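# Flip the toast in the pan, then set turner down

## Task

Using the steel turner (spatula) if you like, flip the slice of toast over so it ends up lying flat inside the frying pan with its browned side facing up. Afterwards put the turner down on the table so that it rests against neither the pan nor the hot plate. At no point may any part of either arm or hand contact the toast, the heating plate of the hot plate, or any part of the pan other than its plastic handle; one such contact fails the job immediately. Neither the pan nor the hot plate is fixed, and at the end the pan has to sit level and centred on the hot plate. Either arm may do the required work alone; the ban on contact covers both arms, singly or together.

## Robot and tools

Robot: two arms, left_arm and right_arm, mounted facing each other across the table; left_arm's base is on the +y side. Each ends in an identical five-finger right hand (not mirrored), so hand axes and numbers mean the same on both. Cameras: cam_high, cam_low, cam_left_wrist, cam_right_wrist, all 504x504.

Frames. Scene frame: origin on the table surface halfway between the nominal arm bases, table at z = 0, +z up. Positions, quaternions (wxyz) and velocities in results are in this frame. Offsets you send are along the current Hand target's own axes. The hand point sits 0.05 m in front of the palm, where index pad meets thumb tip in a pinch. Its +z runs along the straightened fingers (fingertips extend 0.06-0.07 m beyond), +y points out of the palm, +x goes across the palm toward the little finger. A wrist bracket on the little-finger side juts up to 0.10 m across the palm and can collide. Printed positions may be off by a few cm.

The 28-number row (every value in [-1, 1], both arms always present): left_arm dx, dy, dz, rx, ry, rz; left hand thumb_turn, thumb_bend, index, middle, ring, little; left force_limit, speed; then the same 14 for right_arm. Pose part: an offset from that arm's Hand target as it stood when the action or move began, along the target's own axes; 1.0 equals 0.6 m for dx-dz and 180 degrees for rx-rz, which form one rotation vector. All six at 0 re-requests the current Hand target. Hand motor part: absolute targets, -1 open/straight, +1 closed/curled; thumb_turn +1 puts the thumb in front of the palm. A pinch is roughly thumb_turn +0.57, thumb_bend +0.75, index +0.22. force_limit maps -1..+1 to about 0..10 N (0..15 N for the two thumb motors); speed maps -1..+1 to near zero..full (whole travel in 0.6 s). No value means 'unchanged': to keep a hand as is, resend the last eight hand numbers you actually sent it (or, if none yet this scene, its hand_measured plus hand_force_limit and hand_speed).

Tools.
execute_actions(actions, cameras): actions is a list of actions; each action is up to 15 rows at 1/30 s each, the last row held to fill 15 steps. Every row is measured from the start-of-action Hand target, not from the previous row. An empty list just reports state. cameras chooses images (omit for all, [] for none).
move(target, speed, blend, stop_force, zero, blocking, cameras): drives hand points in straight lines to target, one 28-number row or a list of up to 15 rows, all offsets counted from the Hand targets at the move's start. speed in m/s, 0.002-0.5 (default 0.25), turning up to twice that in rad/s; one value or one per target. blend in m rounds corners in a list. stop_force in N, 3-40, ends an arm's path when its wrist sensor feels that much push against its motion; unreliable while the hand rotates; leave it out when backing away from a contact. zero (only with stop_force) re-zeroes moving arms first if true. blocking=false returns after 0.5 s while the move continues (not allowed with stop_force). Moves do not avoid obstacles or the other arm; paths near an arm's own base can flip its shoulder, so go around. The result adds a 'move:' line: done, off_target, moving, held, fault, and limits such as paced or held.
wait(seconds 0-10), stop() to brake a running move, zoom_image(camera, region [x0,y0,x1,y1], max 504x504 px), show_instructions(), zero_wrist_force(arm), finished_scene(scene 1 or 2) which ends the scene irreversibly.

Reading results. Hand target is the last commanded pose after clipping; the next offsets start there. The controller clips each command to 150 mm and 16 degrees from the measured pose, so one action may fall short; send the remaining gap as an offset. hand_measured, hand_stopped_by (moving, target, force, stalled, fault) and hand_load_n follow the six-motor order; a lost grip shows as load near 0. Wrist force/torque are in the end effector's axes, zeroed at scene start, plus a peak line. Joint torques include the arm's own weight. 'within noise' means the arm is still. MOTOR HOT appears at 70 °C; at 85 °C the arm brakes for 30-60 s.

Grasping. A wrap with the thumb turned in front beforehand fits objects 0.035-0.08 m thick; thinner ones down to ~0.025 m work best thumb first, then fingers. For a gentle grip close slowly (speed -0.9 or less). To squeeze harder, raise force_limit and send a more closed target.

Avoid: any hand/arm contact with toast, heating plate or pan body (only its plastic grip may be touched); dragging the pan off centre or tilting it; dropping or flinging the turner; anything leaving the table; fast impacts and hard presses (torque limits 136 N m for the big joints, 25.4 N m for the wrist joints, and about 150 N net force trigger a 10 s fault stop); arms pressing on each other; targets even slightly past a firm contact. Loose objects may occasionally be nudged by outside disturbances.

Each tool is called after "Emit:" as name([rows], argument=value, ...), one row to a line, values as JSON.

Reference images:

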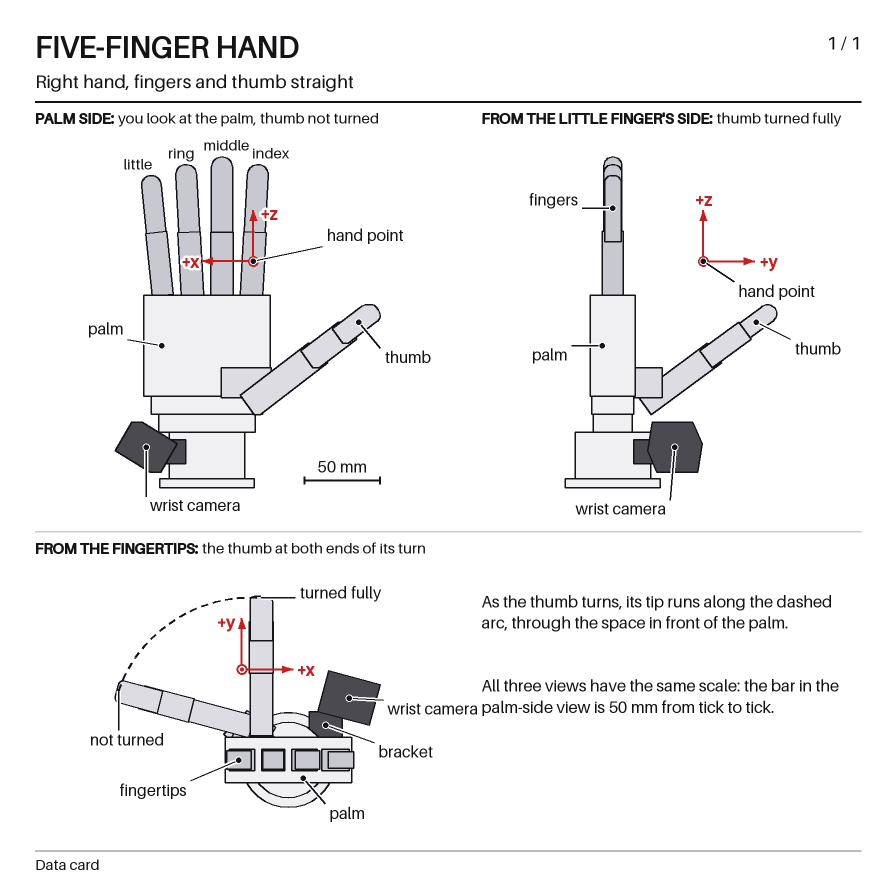

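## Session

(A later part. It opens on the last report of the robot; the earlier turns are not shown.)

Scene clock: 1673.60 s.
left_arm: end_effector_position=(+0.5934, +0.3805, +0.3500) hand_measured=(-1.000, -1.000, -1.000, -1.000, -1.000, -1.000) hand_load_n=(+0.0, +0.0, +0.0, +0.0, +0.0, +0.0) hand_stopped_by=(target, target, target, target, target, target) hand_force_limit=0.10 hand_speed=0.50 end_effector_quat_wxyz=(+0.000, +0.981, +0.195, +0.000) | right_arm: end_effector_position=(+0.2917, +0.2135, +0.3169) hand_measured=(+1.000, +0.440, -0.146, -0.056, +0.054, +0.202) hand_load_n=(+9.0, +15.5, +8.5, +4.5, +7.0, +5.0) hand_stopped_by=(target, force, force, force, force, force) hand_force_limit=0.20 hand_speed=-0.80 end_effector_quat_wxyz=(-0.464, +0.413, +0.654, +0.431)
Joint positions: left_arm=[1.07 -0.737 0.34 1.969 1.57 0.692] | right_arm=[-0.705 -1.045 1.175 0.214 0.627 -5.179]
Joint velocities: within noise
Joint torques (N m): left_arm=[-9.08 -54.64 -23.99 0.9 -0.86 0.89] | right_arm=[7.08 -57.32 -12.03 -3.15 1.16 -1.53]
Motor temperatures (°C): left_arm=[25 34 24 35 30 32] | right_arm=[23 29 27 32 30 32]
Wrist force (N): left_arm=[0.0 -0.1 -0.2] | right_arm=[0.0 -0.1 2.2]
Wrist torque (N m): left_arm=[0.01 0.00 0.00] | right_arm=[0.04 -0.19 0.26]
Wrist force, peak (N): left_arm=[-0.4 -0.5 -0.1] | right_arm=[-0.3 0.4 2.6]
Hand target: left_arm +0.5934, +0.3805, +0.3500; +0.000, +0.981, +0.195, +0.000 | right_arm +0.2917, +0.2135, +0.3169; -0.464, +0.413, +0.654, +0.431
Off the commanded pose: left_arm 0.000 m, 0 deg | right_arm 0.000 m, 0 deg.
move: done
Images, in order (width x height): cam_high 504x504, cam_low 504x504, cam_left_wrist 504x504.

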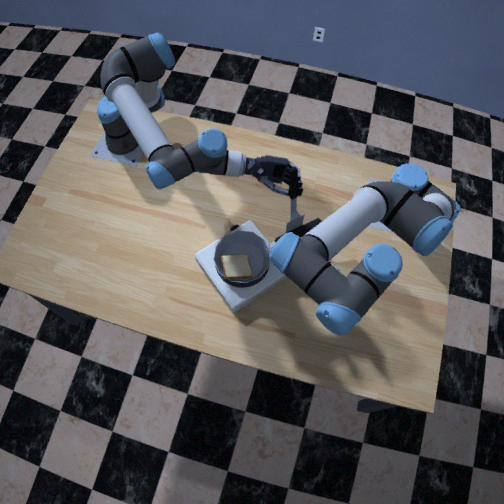

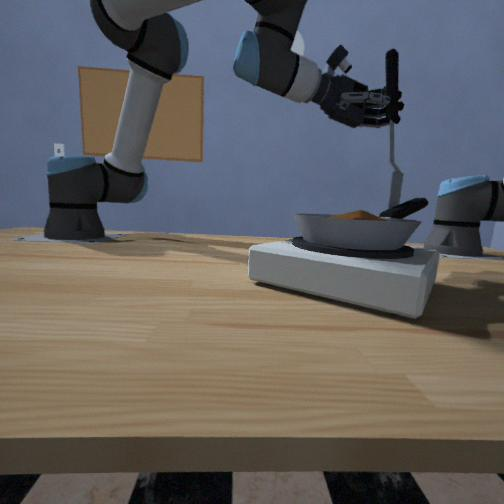

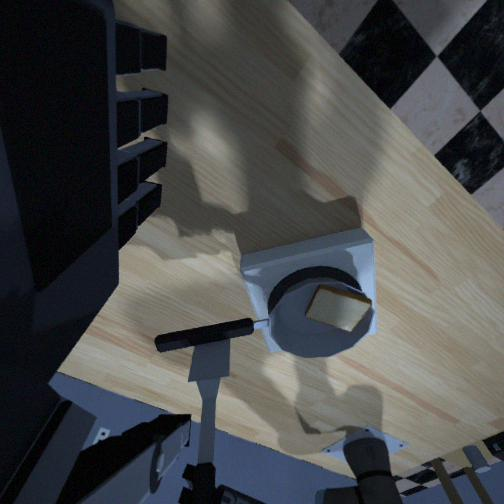

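Emit:
move([
  [0,0,0,0,0,0,-1,-1,-1,-1,-1,-1,0.1,0.5,-0.0028,0.0353,0.0183,-0.0429,-0.0079,0.0087,1,0.55,0.5,0.5,0.5,0.5,0.2,-0.8],
  [0,0,0,0,0,0,-1,-1,-1,-1,-1,-1,0.1,0.5,-0.0070,0.0725,0.0314,-0.0858,-0.0159,0.0175,1,0.55,0.5,0.5,0.5,0.5,0.2,-0.8],
], speed=0.01, blend=0.01, cameras=["cam_low", "cam_left_wrist", "cam_high"])

Emit:
zoom_image(camera="cam_low", region=[280, 130, 440, 270])

Emit:
zoom_image(camera="cam_left_wrist", region=[240, 240, 400, 400])

Emit:
zoom_image(camera="cam_high", region=[190, 190, 310, 310])

Scene clock: 1696.87 s.
left_arm: end_effector_position=(+0.5934, +0.3805, +0.3500) hand_measured=(-1.000, -1.000, -1.000, -1.000, -1.000, -1.000) hand_load_n=(+0.0, +0.0, +0.5, +0.0, +0.0, +0.0) hand_stopped_by=(target, target, target, target, target, target) hand_force_limit=0.10 hand_speed=0.50 end_effector_quat_wxyz=(+0.000, +0.981, +0.195, +0.000) | right_arm: end_effector_position=(+0.3170, +0.2351, +0.3169) hand_measured=(+1.000, +0.440, -0.146, -0.056, +0.054, +0.202) hand_load_n=(+9.0, +15.5, +9.0, +4.5, +7.0, +4.5) hand_stopped_by=(target, force, force, force, force, force) hand_force_limit=0.20 hand_speed=-0.80 end_effector_quat_wxyz=(-0.420, +0.475, +0.611, +0.474)
Joint positions: left_arm=[1.07 -0.737 0.34 1.969 1.57 0.692] | right_arm=[-0.645 -1.03 1.146 0.146 0.871 -5.067]
Joint velocities: within noise
Joint torques (N m): left_arm=[-9.41 -54.85 -23.3 0.83 -0.91 0.84] | right_arm=[2.85 -33.29 -30.18 -3.41 -1.11 1.42]
Motor temperatures (°C): left_arm=[25 34 24 35 30 32] | right_arm=[23 29 27 32 30 32]
Wrist force (N): left_arm=[0.0 0.4 -0.2] | right_arm=[0.0 -0.3 2.4]
Wrist torque (N m): left_arm=[0.06 -0.01 0.01] | right_arm=[0.02 -0.19 0.27]
Wrist force, peak (N): left_arm=[-0.6 -0.3 -0.2] | right_arm=[-0.2 -0.4 2.5]
Hand target: left_arm +0.5934, +0.3805, +0.3500; +0.000, +0.981, +0.195, +0.000 | right_arm +0.3170, +0.2351, +0.3169; -0.420, +0.475, +0.611, +0.474 (not the last commanded pose)
Off the commanded pose: left_arm 0.000 m, 0 deg | right_arm 0.014 m, 5 deg.
move: off_target (right_arm; path cut at 10 s); path passed 1 of 2 targets; blend cut to 0 m at target 1
Images, in order (width x height): cam_high 504x504, cam_low 504x504, cam_left_wrist 504x504.

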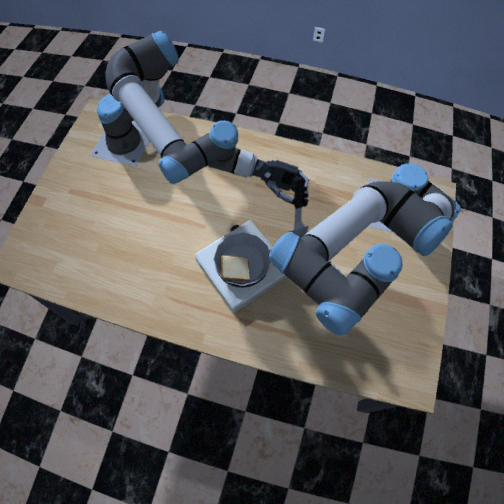

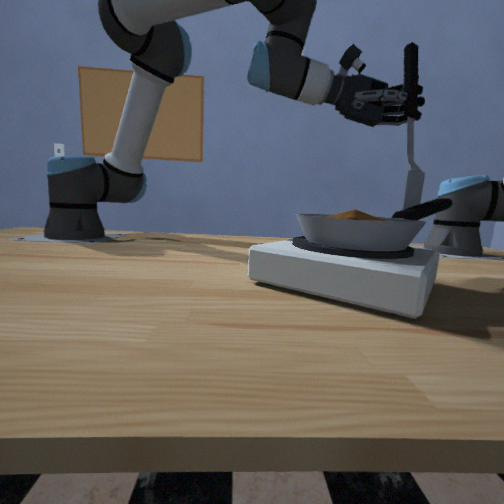

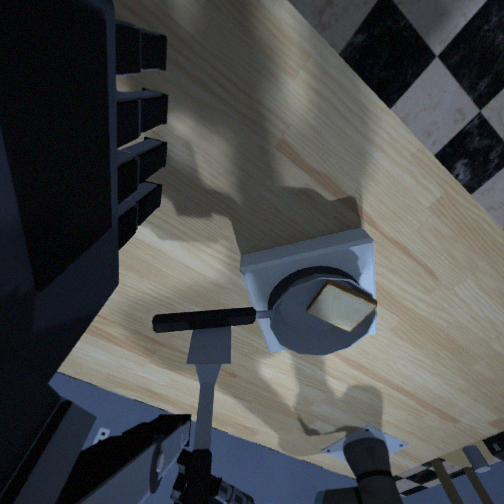

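Scaled by 3.150.

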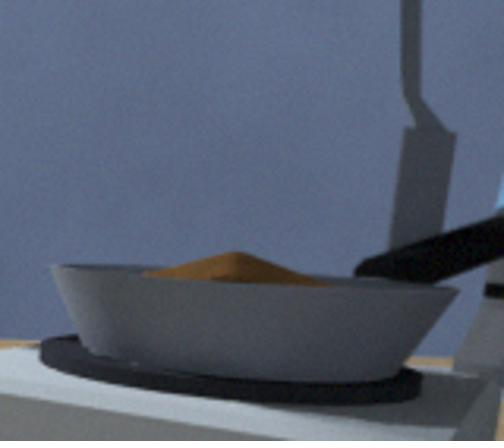

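Scaled by 3.150.

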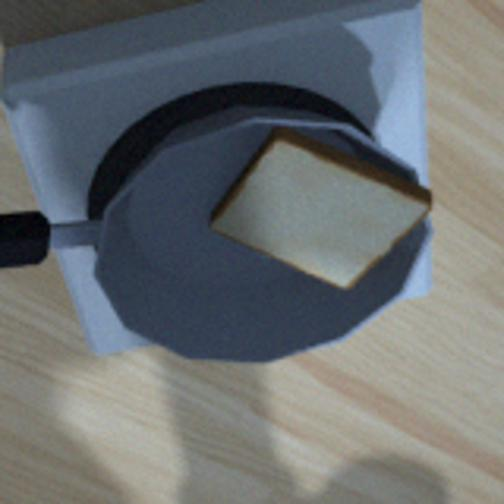

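Scaled by 4.200.

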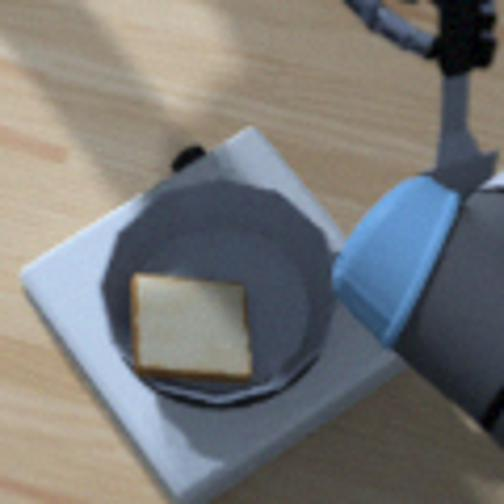

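Emit:
move(target=[0,0,0,0,0,0,-1,-1,-1,-1,-1,-1,0.1,0.5,-0.0013,0.0207,0.0120,-0.0268,-0.0050,0.0055,1,0.55,0.5,0.5,0.5,0.5,0.2,-0.8], speed=0.015, cameras=["cam_low", "cam_left_wrist", "cam_high"])

Emit:
zoom_image(camera="cam_low", region=[240, 190, 460, 320])

Emit:
zoom_image(camera="cam_left_wrist", region=[240, 240, 400, 400])

Emit:
zoom_image(camera="cam_high", region=[190, 190, 310, 310])

Scene clock: 1722.90 s.
left_arm: end_effector_position=(+0.5934, +0.3805, +0.3500) hand_measured=(-1.000, -1.000, -1.000, -1.000, -1.000, -1.000) hand_load_n=(+0.0, +0.0, +0.0, +0.0, +0.0, +0.0) hand_stopped_by=(target, target, target, target, target, target) hand_force_limit=0.10 hand_speed=0.50 end_effector_quat_wxyz=(+0.000, +0.981, +0.195, +0.000) | right_arm: end_effector_position=(+0.3289, +0.2433, +0.3170) hand_measured=(+1.000, +0.440, -0.146, -0.056, +0.054, +0.202) hand_load_n=(+9.0, +15.5, +8.5, +4.5, +7.0, +4.5) hand_stopped_by=(target, force, force, force, force, force) hand_force_limit=0.20 hand_speed=-0.80 end_effector_quat_wxyz=(-0.399, +0.501, +0.589, +0.492)
Joint positions: left_arm=[1.07 -0.737 0.34 1.969 1.57 0.692] | right_arm=[-0.619 -1.013 1.117 0.135 0.981 -5.032]
Joint velocities: within noise
Joint torques (N m): left_arm=[-9.3 -55.52 -23.04 0.93 -0.67 0.78] | right_arm=[-0.12 -37.93 -25.3 -3.63 -1.75 0.8]
Motor temperatures (°C): left_arm=[25 34 24 35 30 32] | right_arm=[23 29 27 32 30 32]
Wrist force (N): left_arm=[-0.2 -0.3 -0.2] | right_arm=[0.0 -0.4 2.0]
Wrist torque (N m): left_arm=[-0.04 0.02 -0.02] | right_arm=[0.02 -0.18 0.25]
Wrist force, peak (N): left_arm=[-0.4 -0.4 0.1] | right_arm=[0.5 -0.3 2.4]
Hand target: left_arm +0.5934, +0.3805, +0.3500; +0.000, +0.981, +0.195, +0.000 | right_arm +0.3289, +0.2432, +0.3170; -0.399, +0.501, +0.589, +0.492
Off the commanded pose: left_arm 0.000 m, 0 deg | right_arm 0.000 m, 0 deg.
move: done
Images, in order (width x height): cam_high 504x504, cam_low 504x504, cam_left_wrist 504x504.

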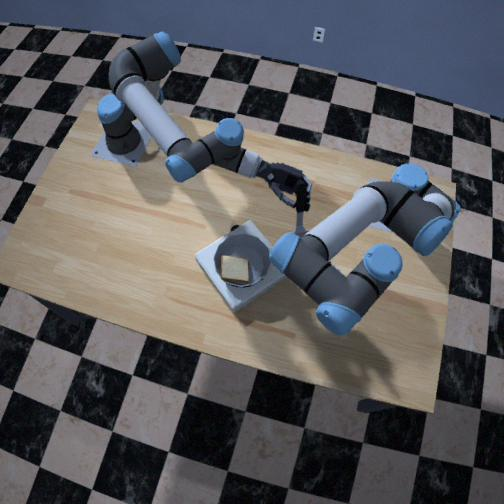

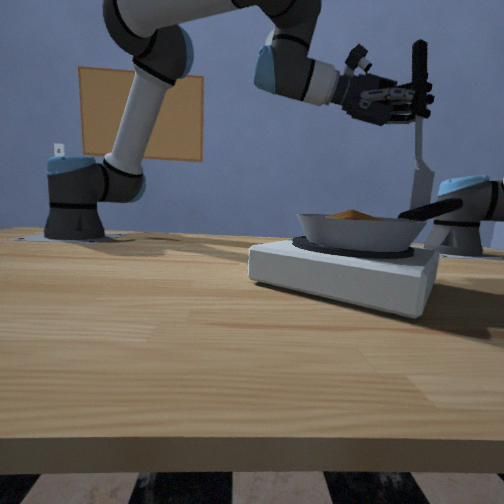

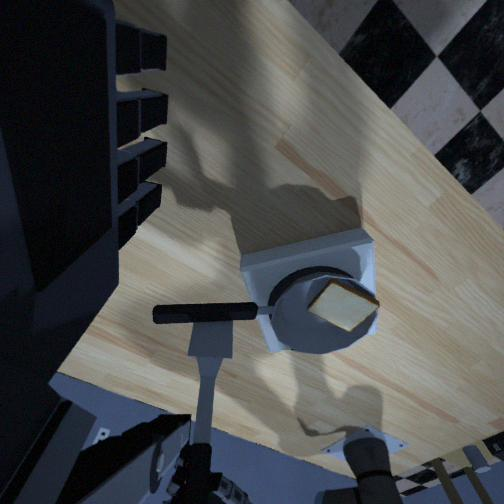

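Scaled by 2.291.

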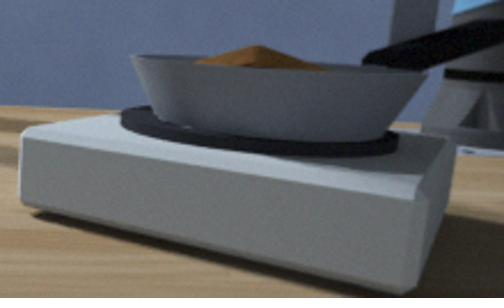

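Scaled by 3.150.

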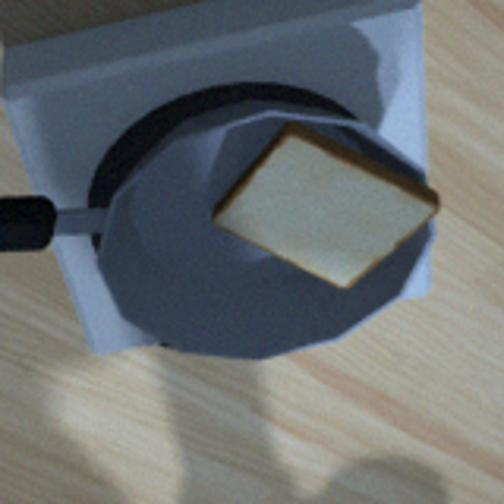

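Scaled by 4.200.

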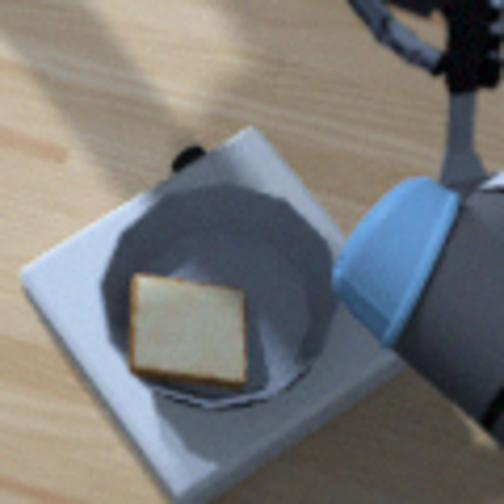

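Emit:
move([
  [0,0,0,0,0,0,-1,-1,-1,-1,-1,-1,0.1,0.5,0.0025,-0.0297,-0.0145,0,0,0,1,0.55,0.5,0.5,0.5,0.5,0.2,-0.8],
  [0,0,0,0,0,0,-1,-1,-1,-1,-1,-1,0.1,0.5,0.1308,-0.0057,-0.0407,0,0,0,1,0.55,0.5,0.5,0.5,0.5,0.2,-0.8],
  [0,0,0,0,0,0,-1,-1,-1,-1,-1,-1,0.1,0.5,0.0390,0.1520,-0.2463,-0.1138,-0.0417,0.0774,1,0.55,0.5,0.5,0.5,0.5,0.2,-0.8],
  [0,0,0,0,0,0,-1,-1,-1,-1,-1,-1,0.1,0.5,-0.1105,0.1242,-0.2160,-0.1138,-0.0417,0.0774,1,0.55,0.5,0.5,0.5,0.5,0.2,-0.8],
], speed=[0.04,0.1,0.12,0.06], stop_force=6, cameras=["cam_low", "cam_left_wrist", "cam_high"])

Emit:
zoom_image(camera="cam_left_wrist", region=[240, 240, 400, 400])

Emit:
zoom_image(camera="cam_high", region=[190, 190, 310, 310])

Scene clock: 1769.73 s.
left_arm: end_effector_position=(+0.5934, +0.3805, +0.3500) hand_measured=(-1.000, -1.000, -1.000, -1.000, -1.000, -1.000) hand_load_n=(+0.0, +0.0, +0.0, +0.0, +0.0, +0.0) hand_stopped_by=(target, target, target, target, target, target) hand_force_limit=0.10 hand_speed=0.50 end_effector_quat_wxyz=(+0.000, +0.981, +0.195, +0.000) | right_arm: end_effector_position=(+0.4111, +0.1041, +0.2921) hand_measured=(+1.000, +0.440, -0.146, -0.056, +0.054, +0.202) hand_load_n=(+9.0, +16.5, +8.0, +4.5, +7.0, +4.5) hand_stopped_by=(target, force, force, force, force, force) hand_force_limit=0.20 hand_speed=-0.80 end_effector_quat_wxyz=(-0.321, +0.662, +0.453, +0.503)
Joint positions: left_arm=[1.07 -0.737 0.34 1.969 1.57 0.692] | right_arm=[-0.727 -1.194 1.376 0.125 1.254 -4.843]
Joint velocities: within noise
Joint torques (N m): left_arm=[-9.19 -56.34 -24.01 0.87 -0.86 0.62] | right_arm=[-7.71 -51.69 -32.67 -0.97 -1.65 -0.02]
Motor temperatures (°C): left_arm=[25 35 24 35 30 32] | right_arm=[23 29 27 32 30 31]
Wrist force (N): left_arm=[-0.1 -0.1 0.0] | right_arm=[0.2 0.5 2.0]
Wrist torque (N m): left_arm=[-0.03 0.00 0.00] | right_arm=[0.04 -0.14 0.11]
Wrist force, peak (N): left_arm=[-0.4 -0.5 -0.1] | right_arm=[0.6 -0.1 3.2]
Hand target: left_arm +0.5934, +0.3805, +0.3500; +0.000, +0.981, +0.195, +0.000 | right_arm +0.4111, +0.1041, +0.2921; -0.321, +0.662, +0.453, +0.503
Off the commanded pose: left_arm 0.000 m, 0 deg | right_arm 0.000 m, 0 deg.
move: done
Images, in order (width x height): cam_high 504x504, cam_low 504x504, cam_left_wrist 504x504.

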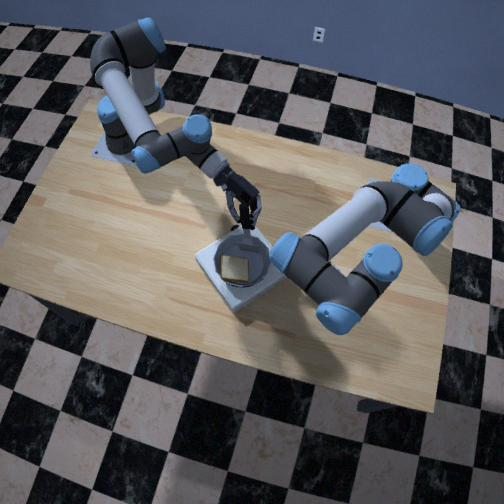

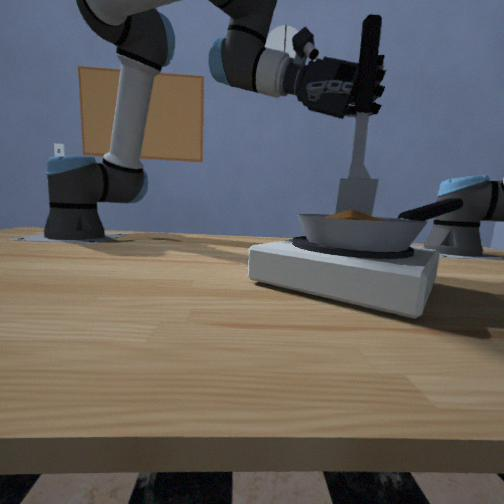

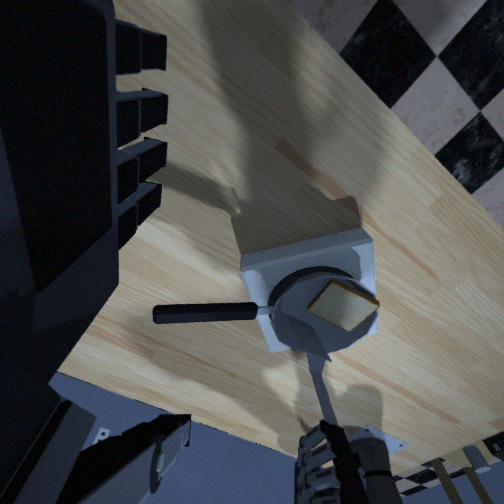

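Scaled by 3.150.

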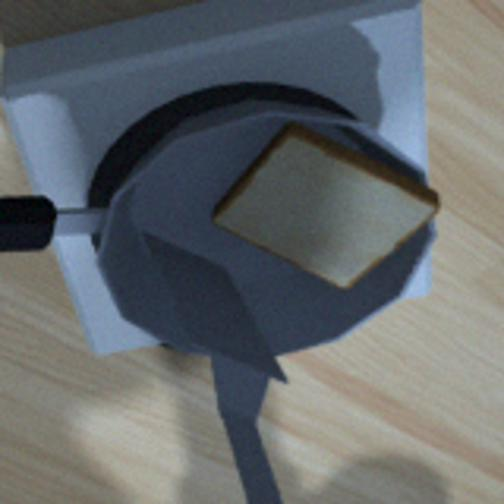

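Scaled by 4.200.

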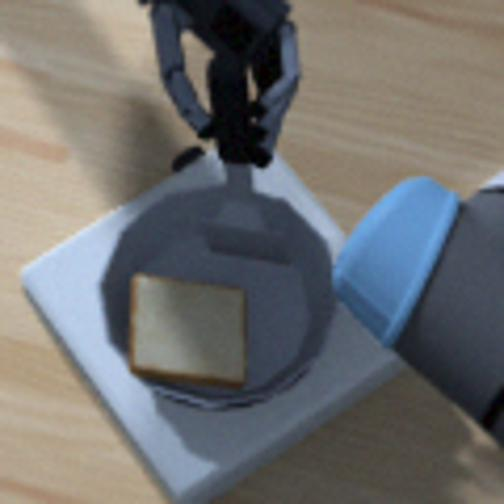

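Emit:
move(target=[0,0,0,0,0,0,-1,-1,-1,-1,-1,-1,0.1,0.5,-0.0028,-0.0308,-0.0125,0,0,0,1,0.55,0.5,0.5,0.5,0.5,0.2,-0.8], speed=0.015, cameras=["cam_low", "cam_left_wrist", "cam_high"])

Emit:
zoom_image(camera="cam_left_wrist", region=[240, 240, 400, 400])

Emit:
zoom_image(camera="cam_high", region=[190, 190, 310, 310])

Emit:
zoom_image(camera="cam_low", region=[240, 190, 460, 320])

Scene clock: 1779.87 s.
left_arm: end_effector_position=(+0.5934, +0.3805, +0.3500) hand_measured=(-1.000, -1.000, -1.000, -1.000, -1.000, -1.000) hand_load_n=(+0.0, +0.0, +0.0, +0.0, +0.0, +0.0) hand_stopped_by=(target, target, target, target, target, target) hand_force_limit=0.10 hand_speed=0.50 end_effector_quat_wxyz=(+0.000, +0.981, +0.195, +0.000) | right_arm: end_effector_position=(+0.3909, +0.1041, +0.2921) hand_measured=(+1.000, +0.440, -0.146, -0.056, +0.054, +0.202) hand_load_n=(+8.5, +16.5, +7.0, +4.0, +6.0, +5.0) hand_stopped_by=(target, force, force, force, force, force) hand_force_limit=0.20 hand_speed=-0.80 end_effector_quat_wxyz=(-0.321, +0.662, +0.453, +0.503)
Joint positions: left_arm=[1.07 -0.737 0.34 1.969 1.57 0.692] | right_arm=[-0.697 -1.217 1.408 0.114 1.282 -4.833]
Joint velocities: within noise
Joint torques (N m): left_arm=[-7.36 -55.72 -22.45 0.83 -0.74 0.69] | right_arm=[-5.73 -36.67 -22.54 -2.31 -1 2.22]
Motor temperatures (°C): left_arm=[25 35 24 35 30 32] | right_arm=[23 29 27 32 30 31]
Wrist force (N): left_arm=[-0.1 0.2 -0.1] | right_arm=[2.4 2.4 1.3]
Wrist torque (N m): left_arm=[0.02 -0.01 0.00] | right_arm=[-0.11 -0.11 -0.14]
Wrist force, peak (N): left_arm=[-0.4 -0.3 -0.4] | right_arm=[2.3 2.6 1.7]
Hand target: left_arm +0.5934, +0.3805, +0.3500; +0.000, +0.981, +0.195, +0.000 | right_arm +0.3911, +0.1041, +0.2921; -0.321, +0.662, +0.453, +0.503
Off the commanded pose: left_arm 0.000 m, 0 deg | right_arm 0.000 m, 0 deg.
move: done
Images, in order (width x height): cam_high 504x504, cam_low 504x504, cam_left_wrist 504x504.

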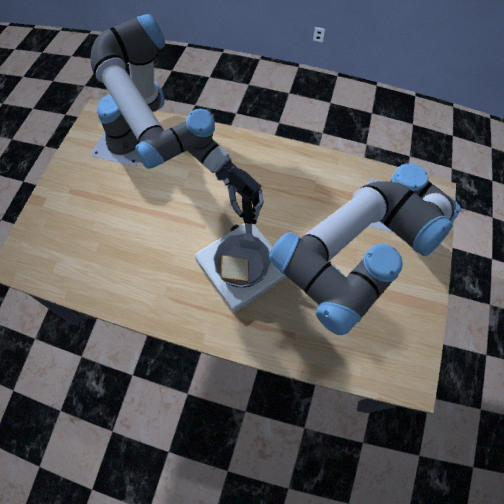

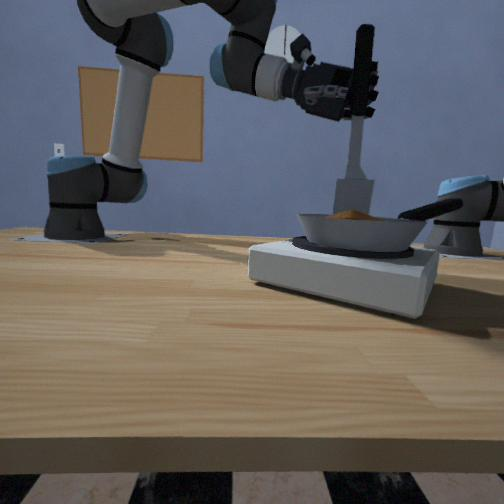

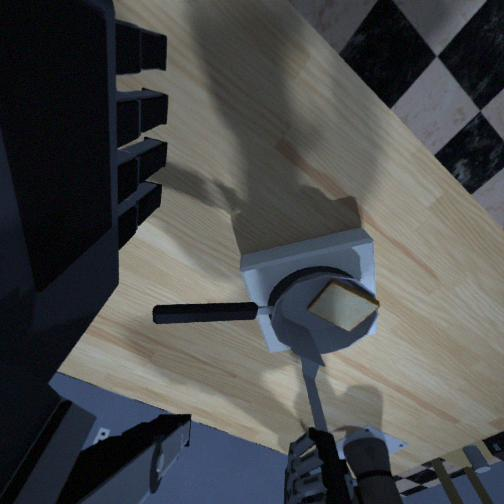

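Scaled by 3.150.

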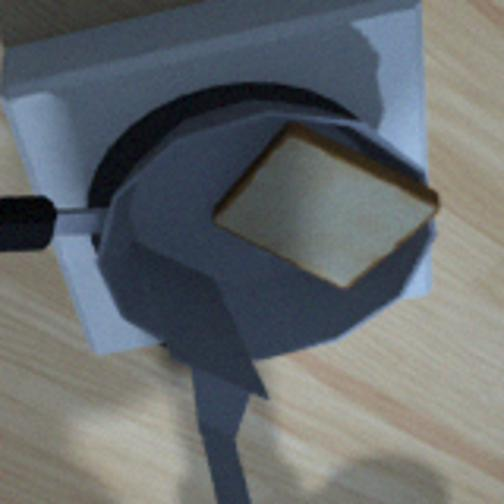

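Scaled by 4.200.

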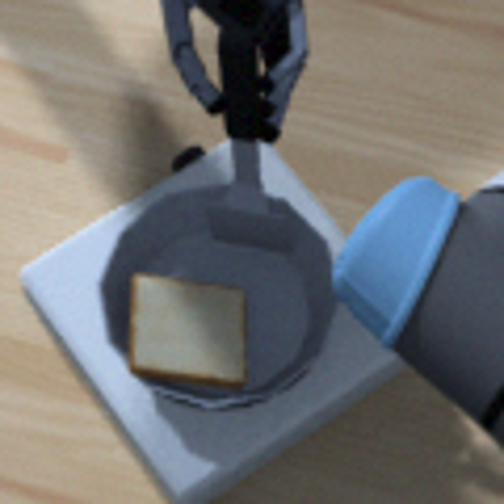

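Scaled by 2.291.

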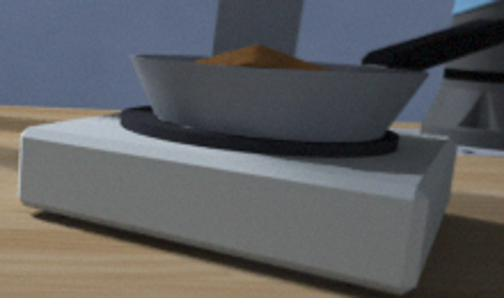

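Emit:
move(target=[0,0,0,0,0,0,-1,-1,-1,-1,-1,-1,0.1,0.5,-0.0013,-0.0146,-0.0060,0,0,0,1,0.55,0.5,0.5,0.5,0.5,0.2,-0.8], speed=0.01, cameras=["cam_low", "cam_left_wrist", "cam_high"])

Emit:
zoom_image(camera="cam_left_wrist", region=[240, 240, 400, 400])

Emit:
zoom_image(camera="cam_high", region=[190, 190, 310, 310])

Emit:
zoom_image(camera="cam_low", region=[240, 190, 460, 320])

Scene clock: 1789.23 s.
left_arm: end_effector_position=(+0.5934, +0.3805, +0.3500) hand_measured=(-1.000, -1.000, -1.000, -1.000, -1.000, -1.000) hand_load_n=(+0.0, +0.0, +0.0, +0.0, +0.0, +0.0) hand_stopped_by=(target, target, target, target, target, target) hand_force_limit=0.10 hand_speed=0.50 end_effector_quat_wxyz=(+0.000, +0.981, +0.195, +0.000) | right_arm: end_effector_position=(+0.3814, +0.1040, +0.2921) hand_measured=(+1.000, +0.440, -0.146, -0.056, +0.054, +0.202) hand_load_n=(+9.0, +16.5, +6.5, +4.5, +5.5, +5.5) hand_stopped_by=(target, force, force, force, force, force) hand_force_limit=0.20 hand_speed=-0.80 end_effector_quat_wxyz=(-0.321, +0.662, +0.453, +0.503)
Joint positions: left_arm=[1.07 -0.737 0.34 1.969 1.57 0.692] | right_arm=[-0.683 -1.227 1.421 0.109 1.296 -4.829]
Joint velocities: within noise
Joint torques (N m): left_arm=[-7.24 -55.48 -22.79 0.82 -0.67 0.7] | right_arm=[-2.43 -41.62 -18.55 -2.85 -0.31 2.49]
Motor temperatures (°C): left_arm=[25 35 24 35 30 32] | right_arm=[23 29 27 32 30 31]
Wrist force (N): left_arm=[0.1 0.0 -0.1] | right_arm=[1.1 2.0 2.0]
Wrist torque (N m): left_arm=[-0.01 -0.04 0.01] | right_arm=[-0.21 -0.11 -0.20]
Wrist force, peak (N): left_arm=[-0.6 -0.1 -0.3] | right_arm=[2.2 2.6 1.4]
Hand target: left_arm +0.5934, +0.3805, +0.3500; +0.000, +0.981, +0.195, +0.000 | right_arm +0.3816, +0.1040, +0.2921; -0.321, +0.662, +0.453, +0.503
Off the commanded pose: left_arm 0.000 m, 0 deg | right_arm 0.000 m, 0 deg.
move: done
Images, in order (width x height): cam_high 504x504, cam_low 504x504, cam_left_wrist 504x504.

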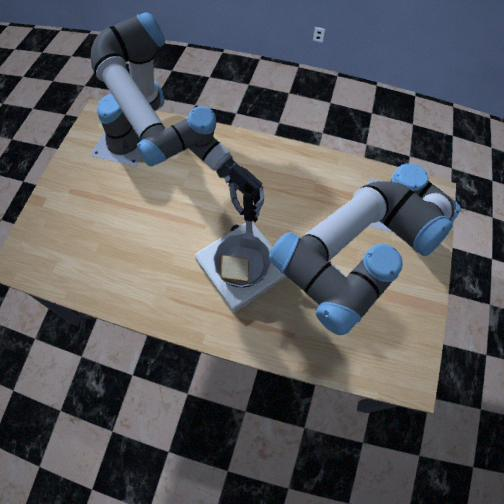

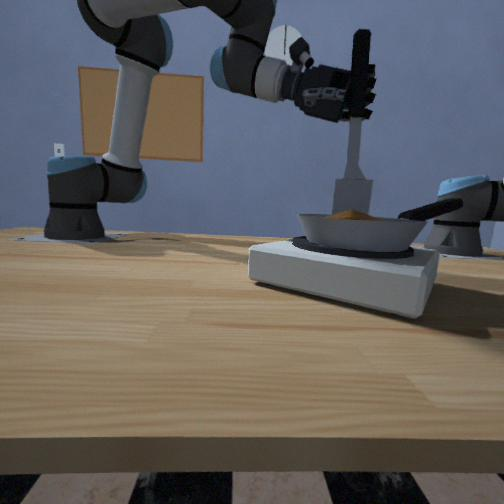

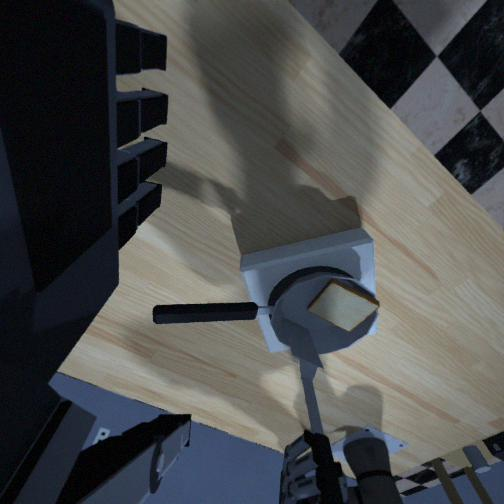

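Scaled by 3.150.

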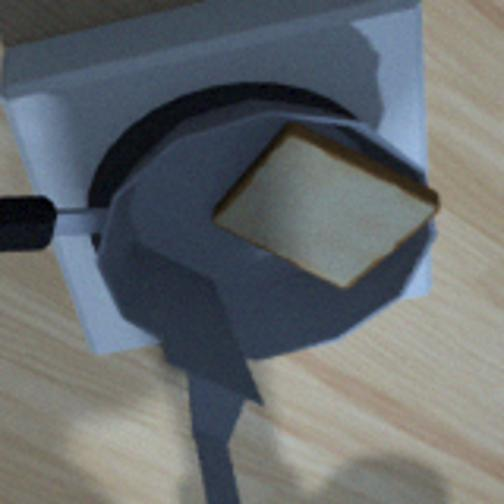

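Scaled by 4.200.

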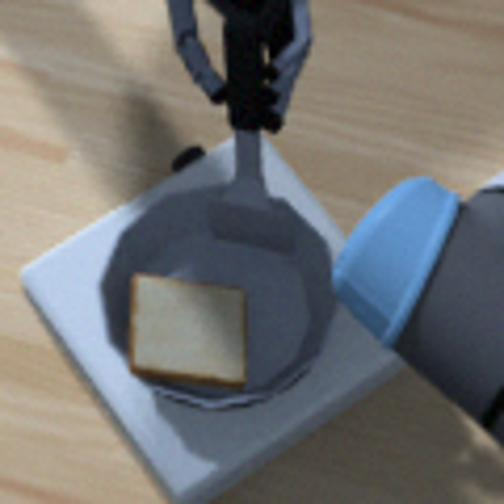

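Scaled by 2.291.

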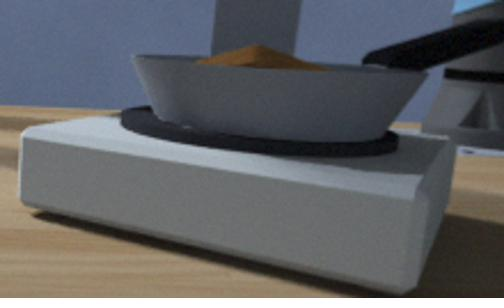

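Emit:
move(target=[0,0,0,0,0,0,-1,-1,-1,-1,-1,-1,0.1,0.5,0.0028,0.0308,0.0125,0,0,0,1,0.55,0.5,0.5,0.5,0.5,0.2,-0.8], speed=0.03, cameras=["cam_low", "cam_left_wrist", "cam_high"])

Emit:
zoom_image(camera="cam_left_wrist", region=[240, 240, 400, 400])

Emit:
zoom_image(camera="cam_high", region=[190, 190, 310, 310])

Emit:
zoom_image(camera="cam_low", region=[280, 20, 440, 240])

Scene clock: 1818.10 s.
left_arm: end_effector_position=(+0.5934, +0.3805, +0.3500) hand_measured=(-1.000, -1.000, -1.000, -1.000, -1.000, -1.000) hand_load_n=(+0.0, +0.0, +0.0, +0.0, +0.0, +0.0) hand_stopped_by=(target, target, target, target, target, target) hand_force_limit=0.10 hand_speed=0.50 end_effector_quat_wxyz=(+0.000, +0.981, +0.195, +0.000) | right_arm: end_effector_position=(+0.4017, +0.1041, +0.2921) hand_measured=(+1.000, +0.440, -0.146, -0.056, +0.054, +0.202) hand_load_n=(+9.5, +16.5, +8.0, +5.0, +5.5, +5.0) hand_stopped_by=(target, force, force, force, force, force) hand_force_limit=0.20 hand_speed=-0.80 end_effector_quat_wxyz=(-0.321, +0.662, +0.453, +0.503)
Joint positions: left_arm=[1.07 -0.737 0.34 1.969 1.57 0.692] | right_arm=[-0.713 -1.205 1.391 0.12 1.267 -4.839]
Joint velocities: within noise
Joint torques (N m): left_arm=[-7.29 -56.93 -23.51 0.87 -0.79 0.67] | right_arm=[8.81 -49.37 -12.3 -0.29 1.93 -0.79]
Motor temperatures (°C): left_arm=[25 35 24 35 30 32] | right_arm=[23 29 27 32 30 31]
Wrist force (N): left_arm=[-0.1 -0.1 -0.3] | right_arm=[0.5 0.4 2.0]
Wrist torque (N m): left_arm=[0.01 0.00 -0.01] | right_arm=[0.05 -0.17 0.13]
Wrist force, peak (N): left_arm=[-0.5 -0.4 -0.1] | right_arm=[1.3 2.6 1.9]
Hand target: left_arm +0.5934, +0.3805, +0.3500; +0.000, +0.981, +0.195, +0.000 | right_arm +0.4016, +0.1040, +0.2921; -0.321, +0.662, +0.453, +0.503
Off the commanded pose: left_arm 0.000 m, 0 deg | right_arm 0.000 m, 0 deg.
move: done
Images, in order (width x height): cam_high 504x504, cam_low 504x504, cam_left_wrist 504x504.

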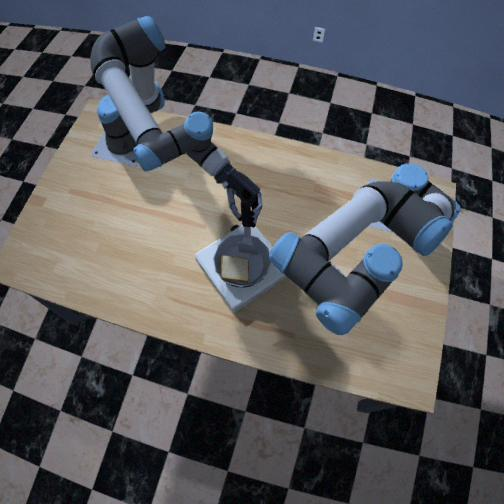

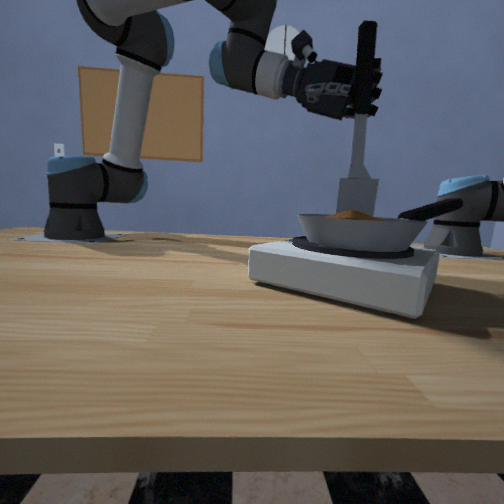

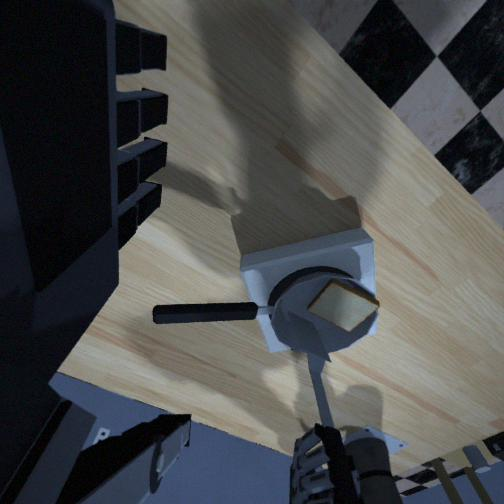

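Scaled by 3.150.

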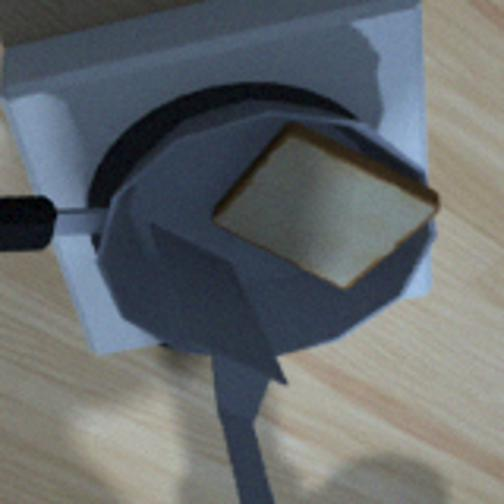

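Scaled by 4.200.

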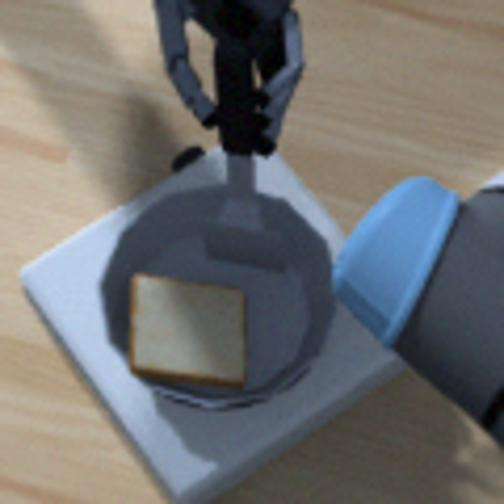

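Scaled by 2.291.

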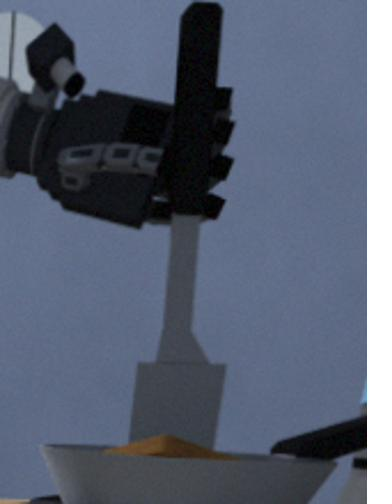

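Emit:
move(target=[0,0,0,0,0,0,-1,-1,-1,-1,-1,-1,0.1,0.5,0.0128,0.0408,0.0330,-0.1694,-0.0149,0.0907,1,0.55,0.5,0.5,0.5,0.5,0.2,-0.8], speed=0.08, stop_force=6, cameras=["cam_low", "cam_left_wrist", "cam_high"])

Emit:
zoom_image(camera="cam_left_wrist", region=[240, 240, 400, 400])

Emit:
zoom_image(camera="cam_high", region=[190, 180, 310, 300])

Emit:
zoom_image(camera="cam_low", region=[280, 130, 440, 270])

Scene clock: 1870.27 s.
left_arm: end_effector_position=(+0.5934, +0.3805, +0.3500) hand_measured=(-1.000, -1.000, -1.000, -1.000, -1.000, -1.000) hand_load_n=(+0.0, +0.0, +0.0, +0.0, +0.0, +0.0) hand_stopped_by=(target, target, target, target, target, target) hand_force_limit=0.10 hand_speed=0.50 end_effector_quat_wxyz=(+0.000, +0.981, +0.195, +0.000) | right_arm: end_effector_position=(+0.4323, +0.1142, +0.2945) hand_measured=(+1.000, +0.440, -0.146, -0.056, +0.054, +0.202) hand_load_n=(+9.5, +16.5, +7.5, +5.0, +5.5, +5.0) hand_stopped_by=(target, force, force, force, force, force) hand_force_limit=0.20 hand_speed=-0.80 end_effector_quat_wxyz=(-0.193, +0.791, +0.215, +0.539)
Joint positions: left_arm=[1.07 -0.737 0.34 1.969 1.57 0.692] | right_arm=[-0.532 -0.94 0.938 0.385 1.965 -4.48]
Joint velocities: within noise
Joint torques (N m): left_arm=[-7.91 -54.84 -23.06 1.01 -0.73 0.7] | right_arm=[-8.15 -61.44 -13.37 -3.23 2.27 -2.62]
Motor temperatures (°C): left_arm=[25 35 24 35 30 32] | right_arm=[23 29 27 32 30 31]
Wrist force (N): left_arm=[0.0 -0.1 -0.4] | right_arm=[0.3 0.7 1.9]
Wrist torque (N m): left_arm=[0.00 -0.01 0.00] | right_arm=[0.04 -0.15 0.13]
Wrist force, peak (N): left_arm=[-0.5 -0.3 -0.1] | right_arm=[0.2 0.3 2.6]
Hand target: left_arm +0.5934, +0.3805, +0.3500; +0.000, +0.981, +0.195, +0.000 | right_arm +0.4323, +0.1142, +0.2945; -0.193, +0.791, +0.215, +0.539
Off the commanded pose: left_arm 0.000 m, 0 deg | right_arm 0.000 m, 0 deg.
move: done
Images, in order (width x height): cam_high 504x504, cam_low 504x504, cam_left_wrist 504x504.

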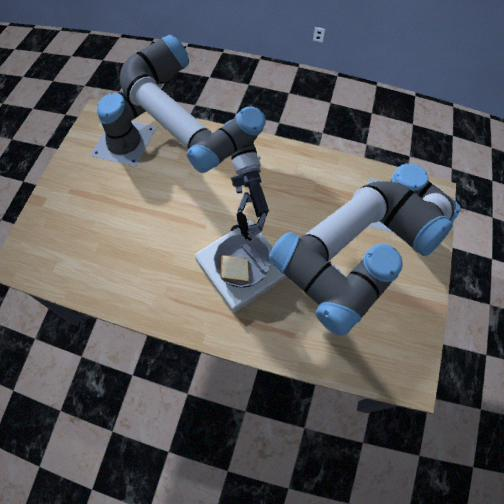

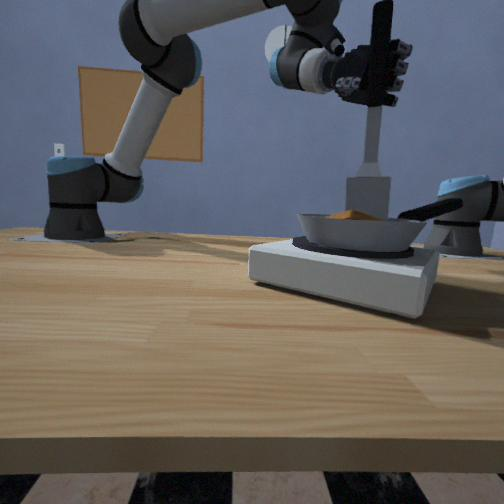

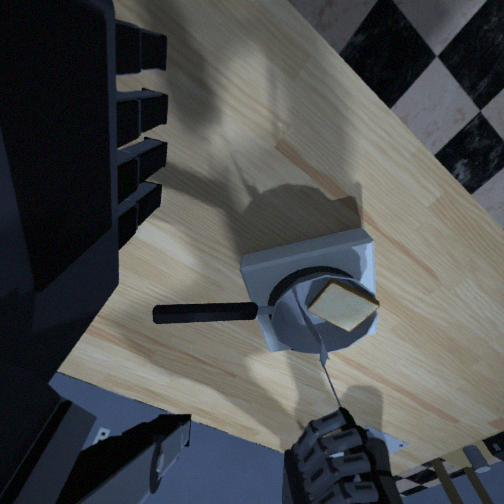

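Scaled by 3.150.

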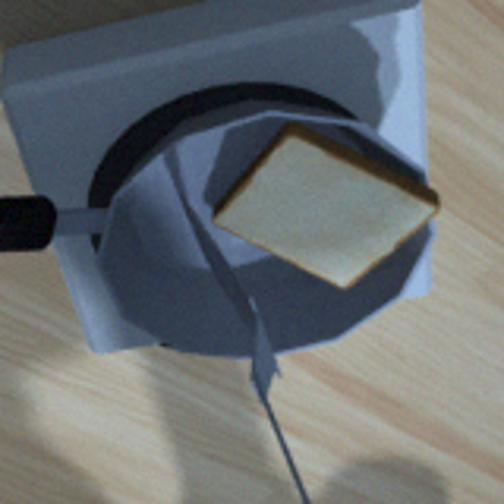

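Scaled by 4.200.

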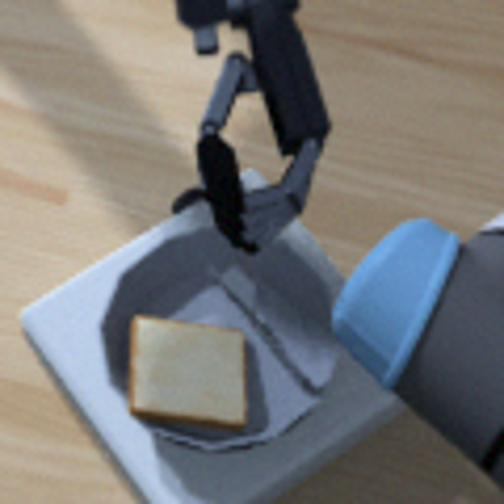

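Scaled by 3.150.

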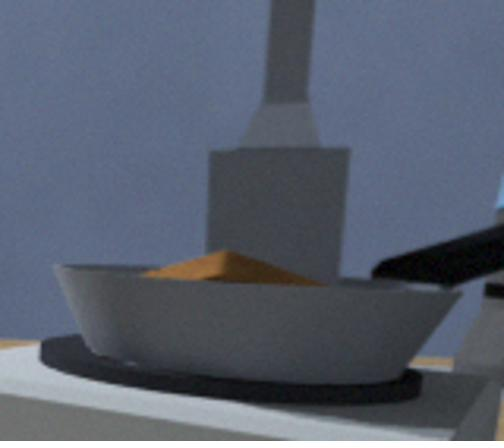

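Emit:
move(target=[0,0,0,0,0,0,-1,-1,-1,-1,-1,-1,0.1,0.5,-0.0040,0.0050,-0.0118,0.0260,-0.0021,-0.0096,1,0.55,0.5,0.5,0.5,0.5,0.2,-0.8], speed=0.03, cameras=[])

Emit:
move(target=[0,0,0,0,0,0,-1,-1,-1,-1,-1,-1,0.1,0.5,-0.0125,0.0011,0.0046,0,0,0,1,0.55,0.5,0.5,0.5,0.5,0.2,-0.8], speed=0.006, stop_force=3, cameras=[])

Scene clock: 1889.97 s.
left_arm: end_effector_position=(+0.5934, +0.3805, +0.3500) hand_measured=(-1.000, -1.000, -1.000, -1.000, -1.000, -1.000) hand_load_n=(+0.0, +0.0, +0.0, +0.0, +0.0, +0.0) hand_stopped_by=(target, target, target, target, target, target) hand_force_limit=0.10 hand_speed=0.50 end_effector_quat_wxyz=(+0.000, +0.981, +0.195, +0.000) | right_arm: end_effector_position=(+0.4277, +0.1075, +0.2947) hand_measured=(+1.000, +0.440, -0.146, -0.056, +0.054, +0.202) hand_load_n=(+9.5, +16.0, +7.5, +4.5, +5.5, +5.0) hand_stopped_by=(target, force, force, force, force, force) hand_force_limit=0.20 hand_speed=-0.80 end_effector_quat_wxyz=(-0.216, +0.781, +0.249, +0.530) end_effector_velocity=(+0.000, +0.001, +0.001) end_effector_angular_velocity=(+0.000, -0.004, -0.004)
Joint positions: left_arm=[1.07 -0.737 0.34 1.969 1.57 0.692] | right_arm=[-0.559 -1.01 1.048 0.33 1.859 -4.524]
Joint velocities: left_arm=[within noise] | right_arm=[0.003 0.002 -0.005 0 0.007 -0.001]
Joint torques (N m): left_arm=[-7.32 -55.81 -22.57 0.86 -0.72 0.75] | right_arm=[7.1 -32.87 -33.98 0.47 1.94 1.34]
Motor temperatures (°C): left_arm=[25 35 24 35 30 32] | right_arm=[23 29 27 32 30 31]
Wrist force (N): left_arm=[-0.1 0.0 -0.1] | right_arm=[-0.1 0.4 2.1]
Wrist torque (N m): left_arm=[0.01 0.00 -0.01] | right_arm=[-0.03 -0.09 0.11]
Wrist force, peak (N): left_arm=[-0.4 -0.5 -0.1] | right_arm=[0.3 0.7 2.6]
Hand target: left_arm +0.5934, +0.3805, +0.3500; +0.000, +0.981, +0.195, +0.000 | right_arm +0.4277, +0.1076, +0.2945; -0.216, +0.781, +0.249, +0.530
Off the commanded pose: left_arm 0.000 m, 0 deg | right_arm 0.000 m, 0 deg.
move: done
No camera images: "cameras" was empty.

Scene clock: 1891.93 s.
left_arm: end_effector_position=(+0.5934, +0.3805, +0.3500) hand_measured=(-1.000, -1.000, -1.000, -1.000, -1.000, -1.000) hand_load_n=(+0.0, +0.0, +0.0, +0.0, +0.0, +0.0) hand_stopped_by=(target, target, target, target, target, target) hand_force_limit=0.10 hand_speed=0.50 end_effector_quat_wxyz=(+0.000, +0.981, +0.195, +0.000) | right_arm: end_effector_position=(+0.4277, +0.1075, +0.2864) hand_measured=(+1.000, +0.440, -0.146, -0.056, +0.054, +0.202) hand_load_n=(+9.5, +16.5, +7.5, +5.0, +5.5, +5.0) hand_stopped_by=(target, force, force, force, force, force) hand_force_limit=0.20 hand_speed=-0.80 end_effector_quat_wxyz=(-0.216, +0.781, +0.249, +0.530)
Joint positions: left_arm=[1.07 -0.737 0.34 1.969 1.57 0.692] | right_arm=[-0.559 -1.008 1.067 0.31 1.859 -4.524]
Joint velocities: within noise
Joint torques (N m): left_arm=[-7.64 -54.39 -24.11 0.98 -0.66 0.69] | right_arm=[-6.96 -34.82 -32.19 1.86 -1.41 0.18]
Motor temperatures (°C): left_arm=[25 35 24 35 30 32] | right_arm=[23 29 27 32 30 31]
Wrist force (N): left_arm=[-0.1 -0.1 -0.1] | right_arm=[0.2 0.4 2.3]
Wrist torque (N m): left_arm=[-0.01 0.00 -0.01] | right_arm=[-0.03 -0.14 0.13]
Wrist force, peak (N): left_arm=[0.3 -0.1 -0.5] | right_arm=[0.5 0.5 2.5]
Hand target: left_arm +0.5934, +0.3805, +0.3500; +0.000, +0.981, +0.195, +0.000 | right_arm +0.4277, +0.1075, +0.2865; -0.216, +0.781, +0.249, +0.530
Off the commanded pose: left_arm 0.000 m, 0 deg | right_arm 0.000 m, 0 deg.
move: done
No camera images: "cameras" was empty.


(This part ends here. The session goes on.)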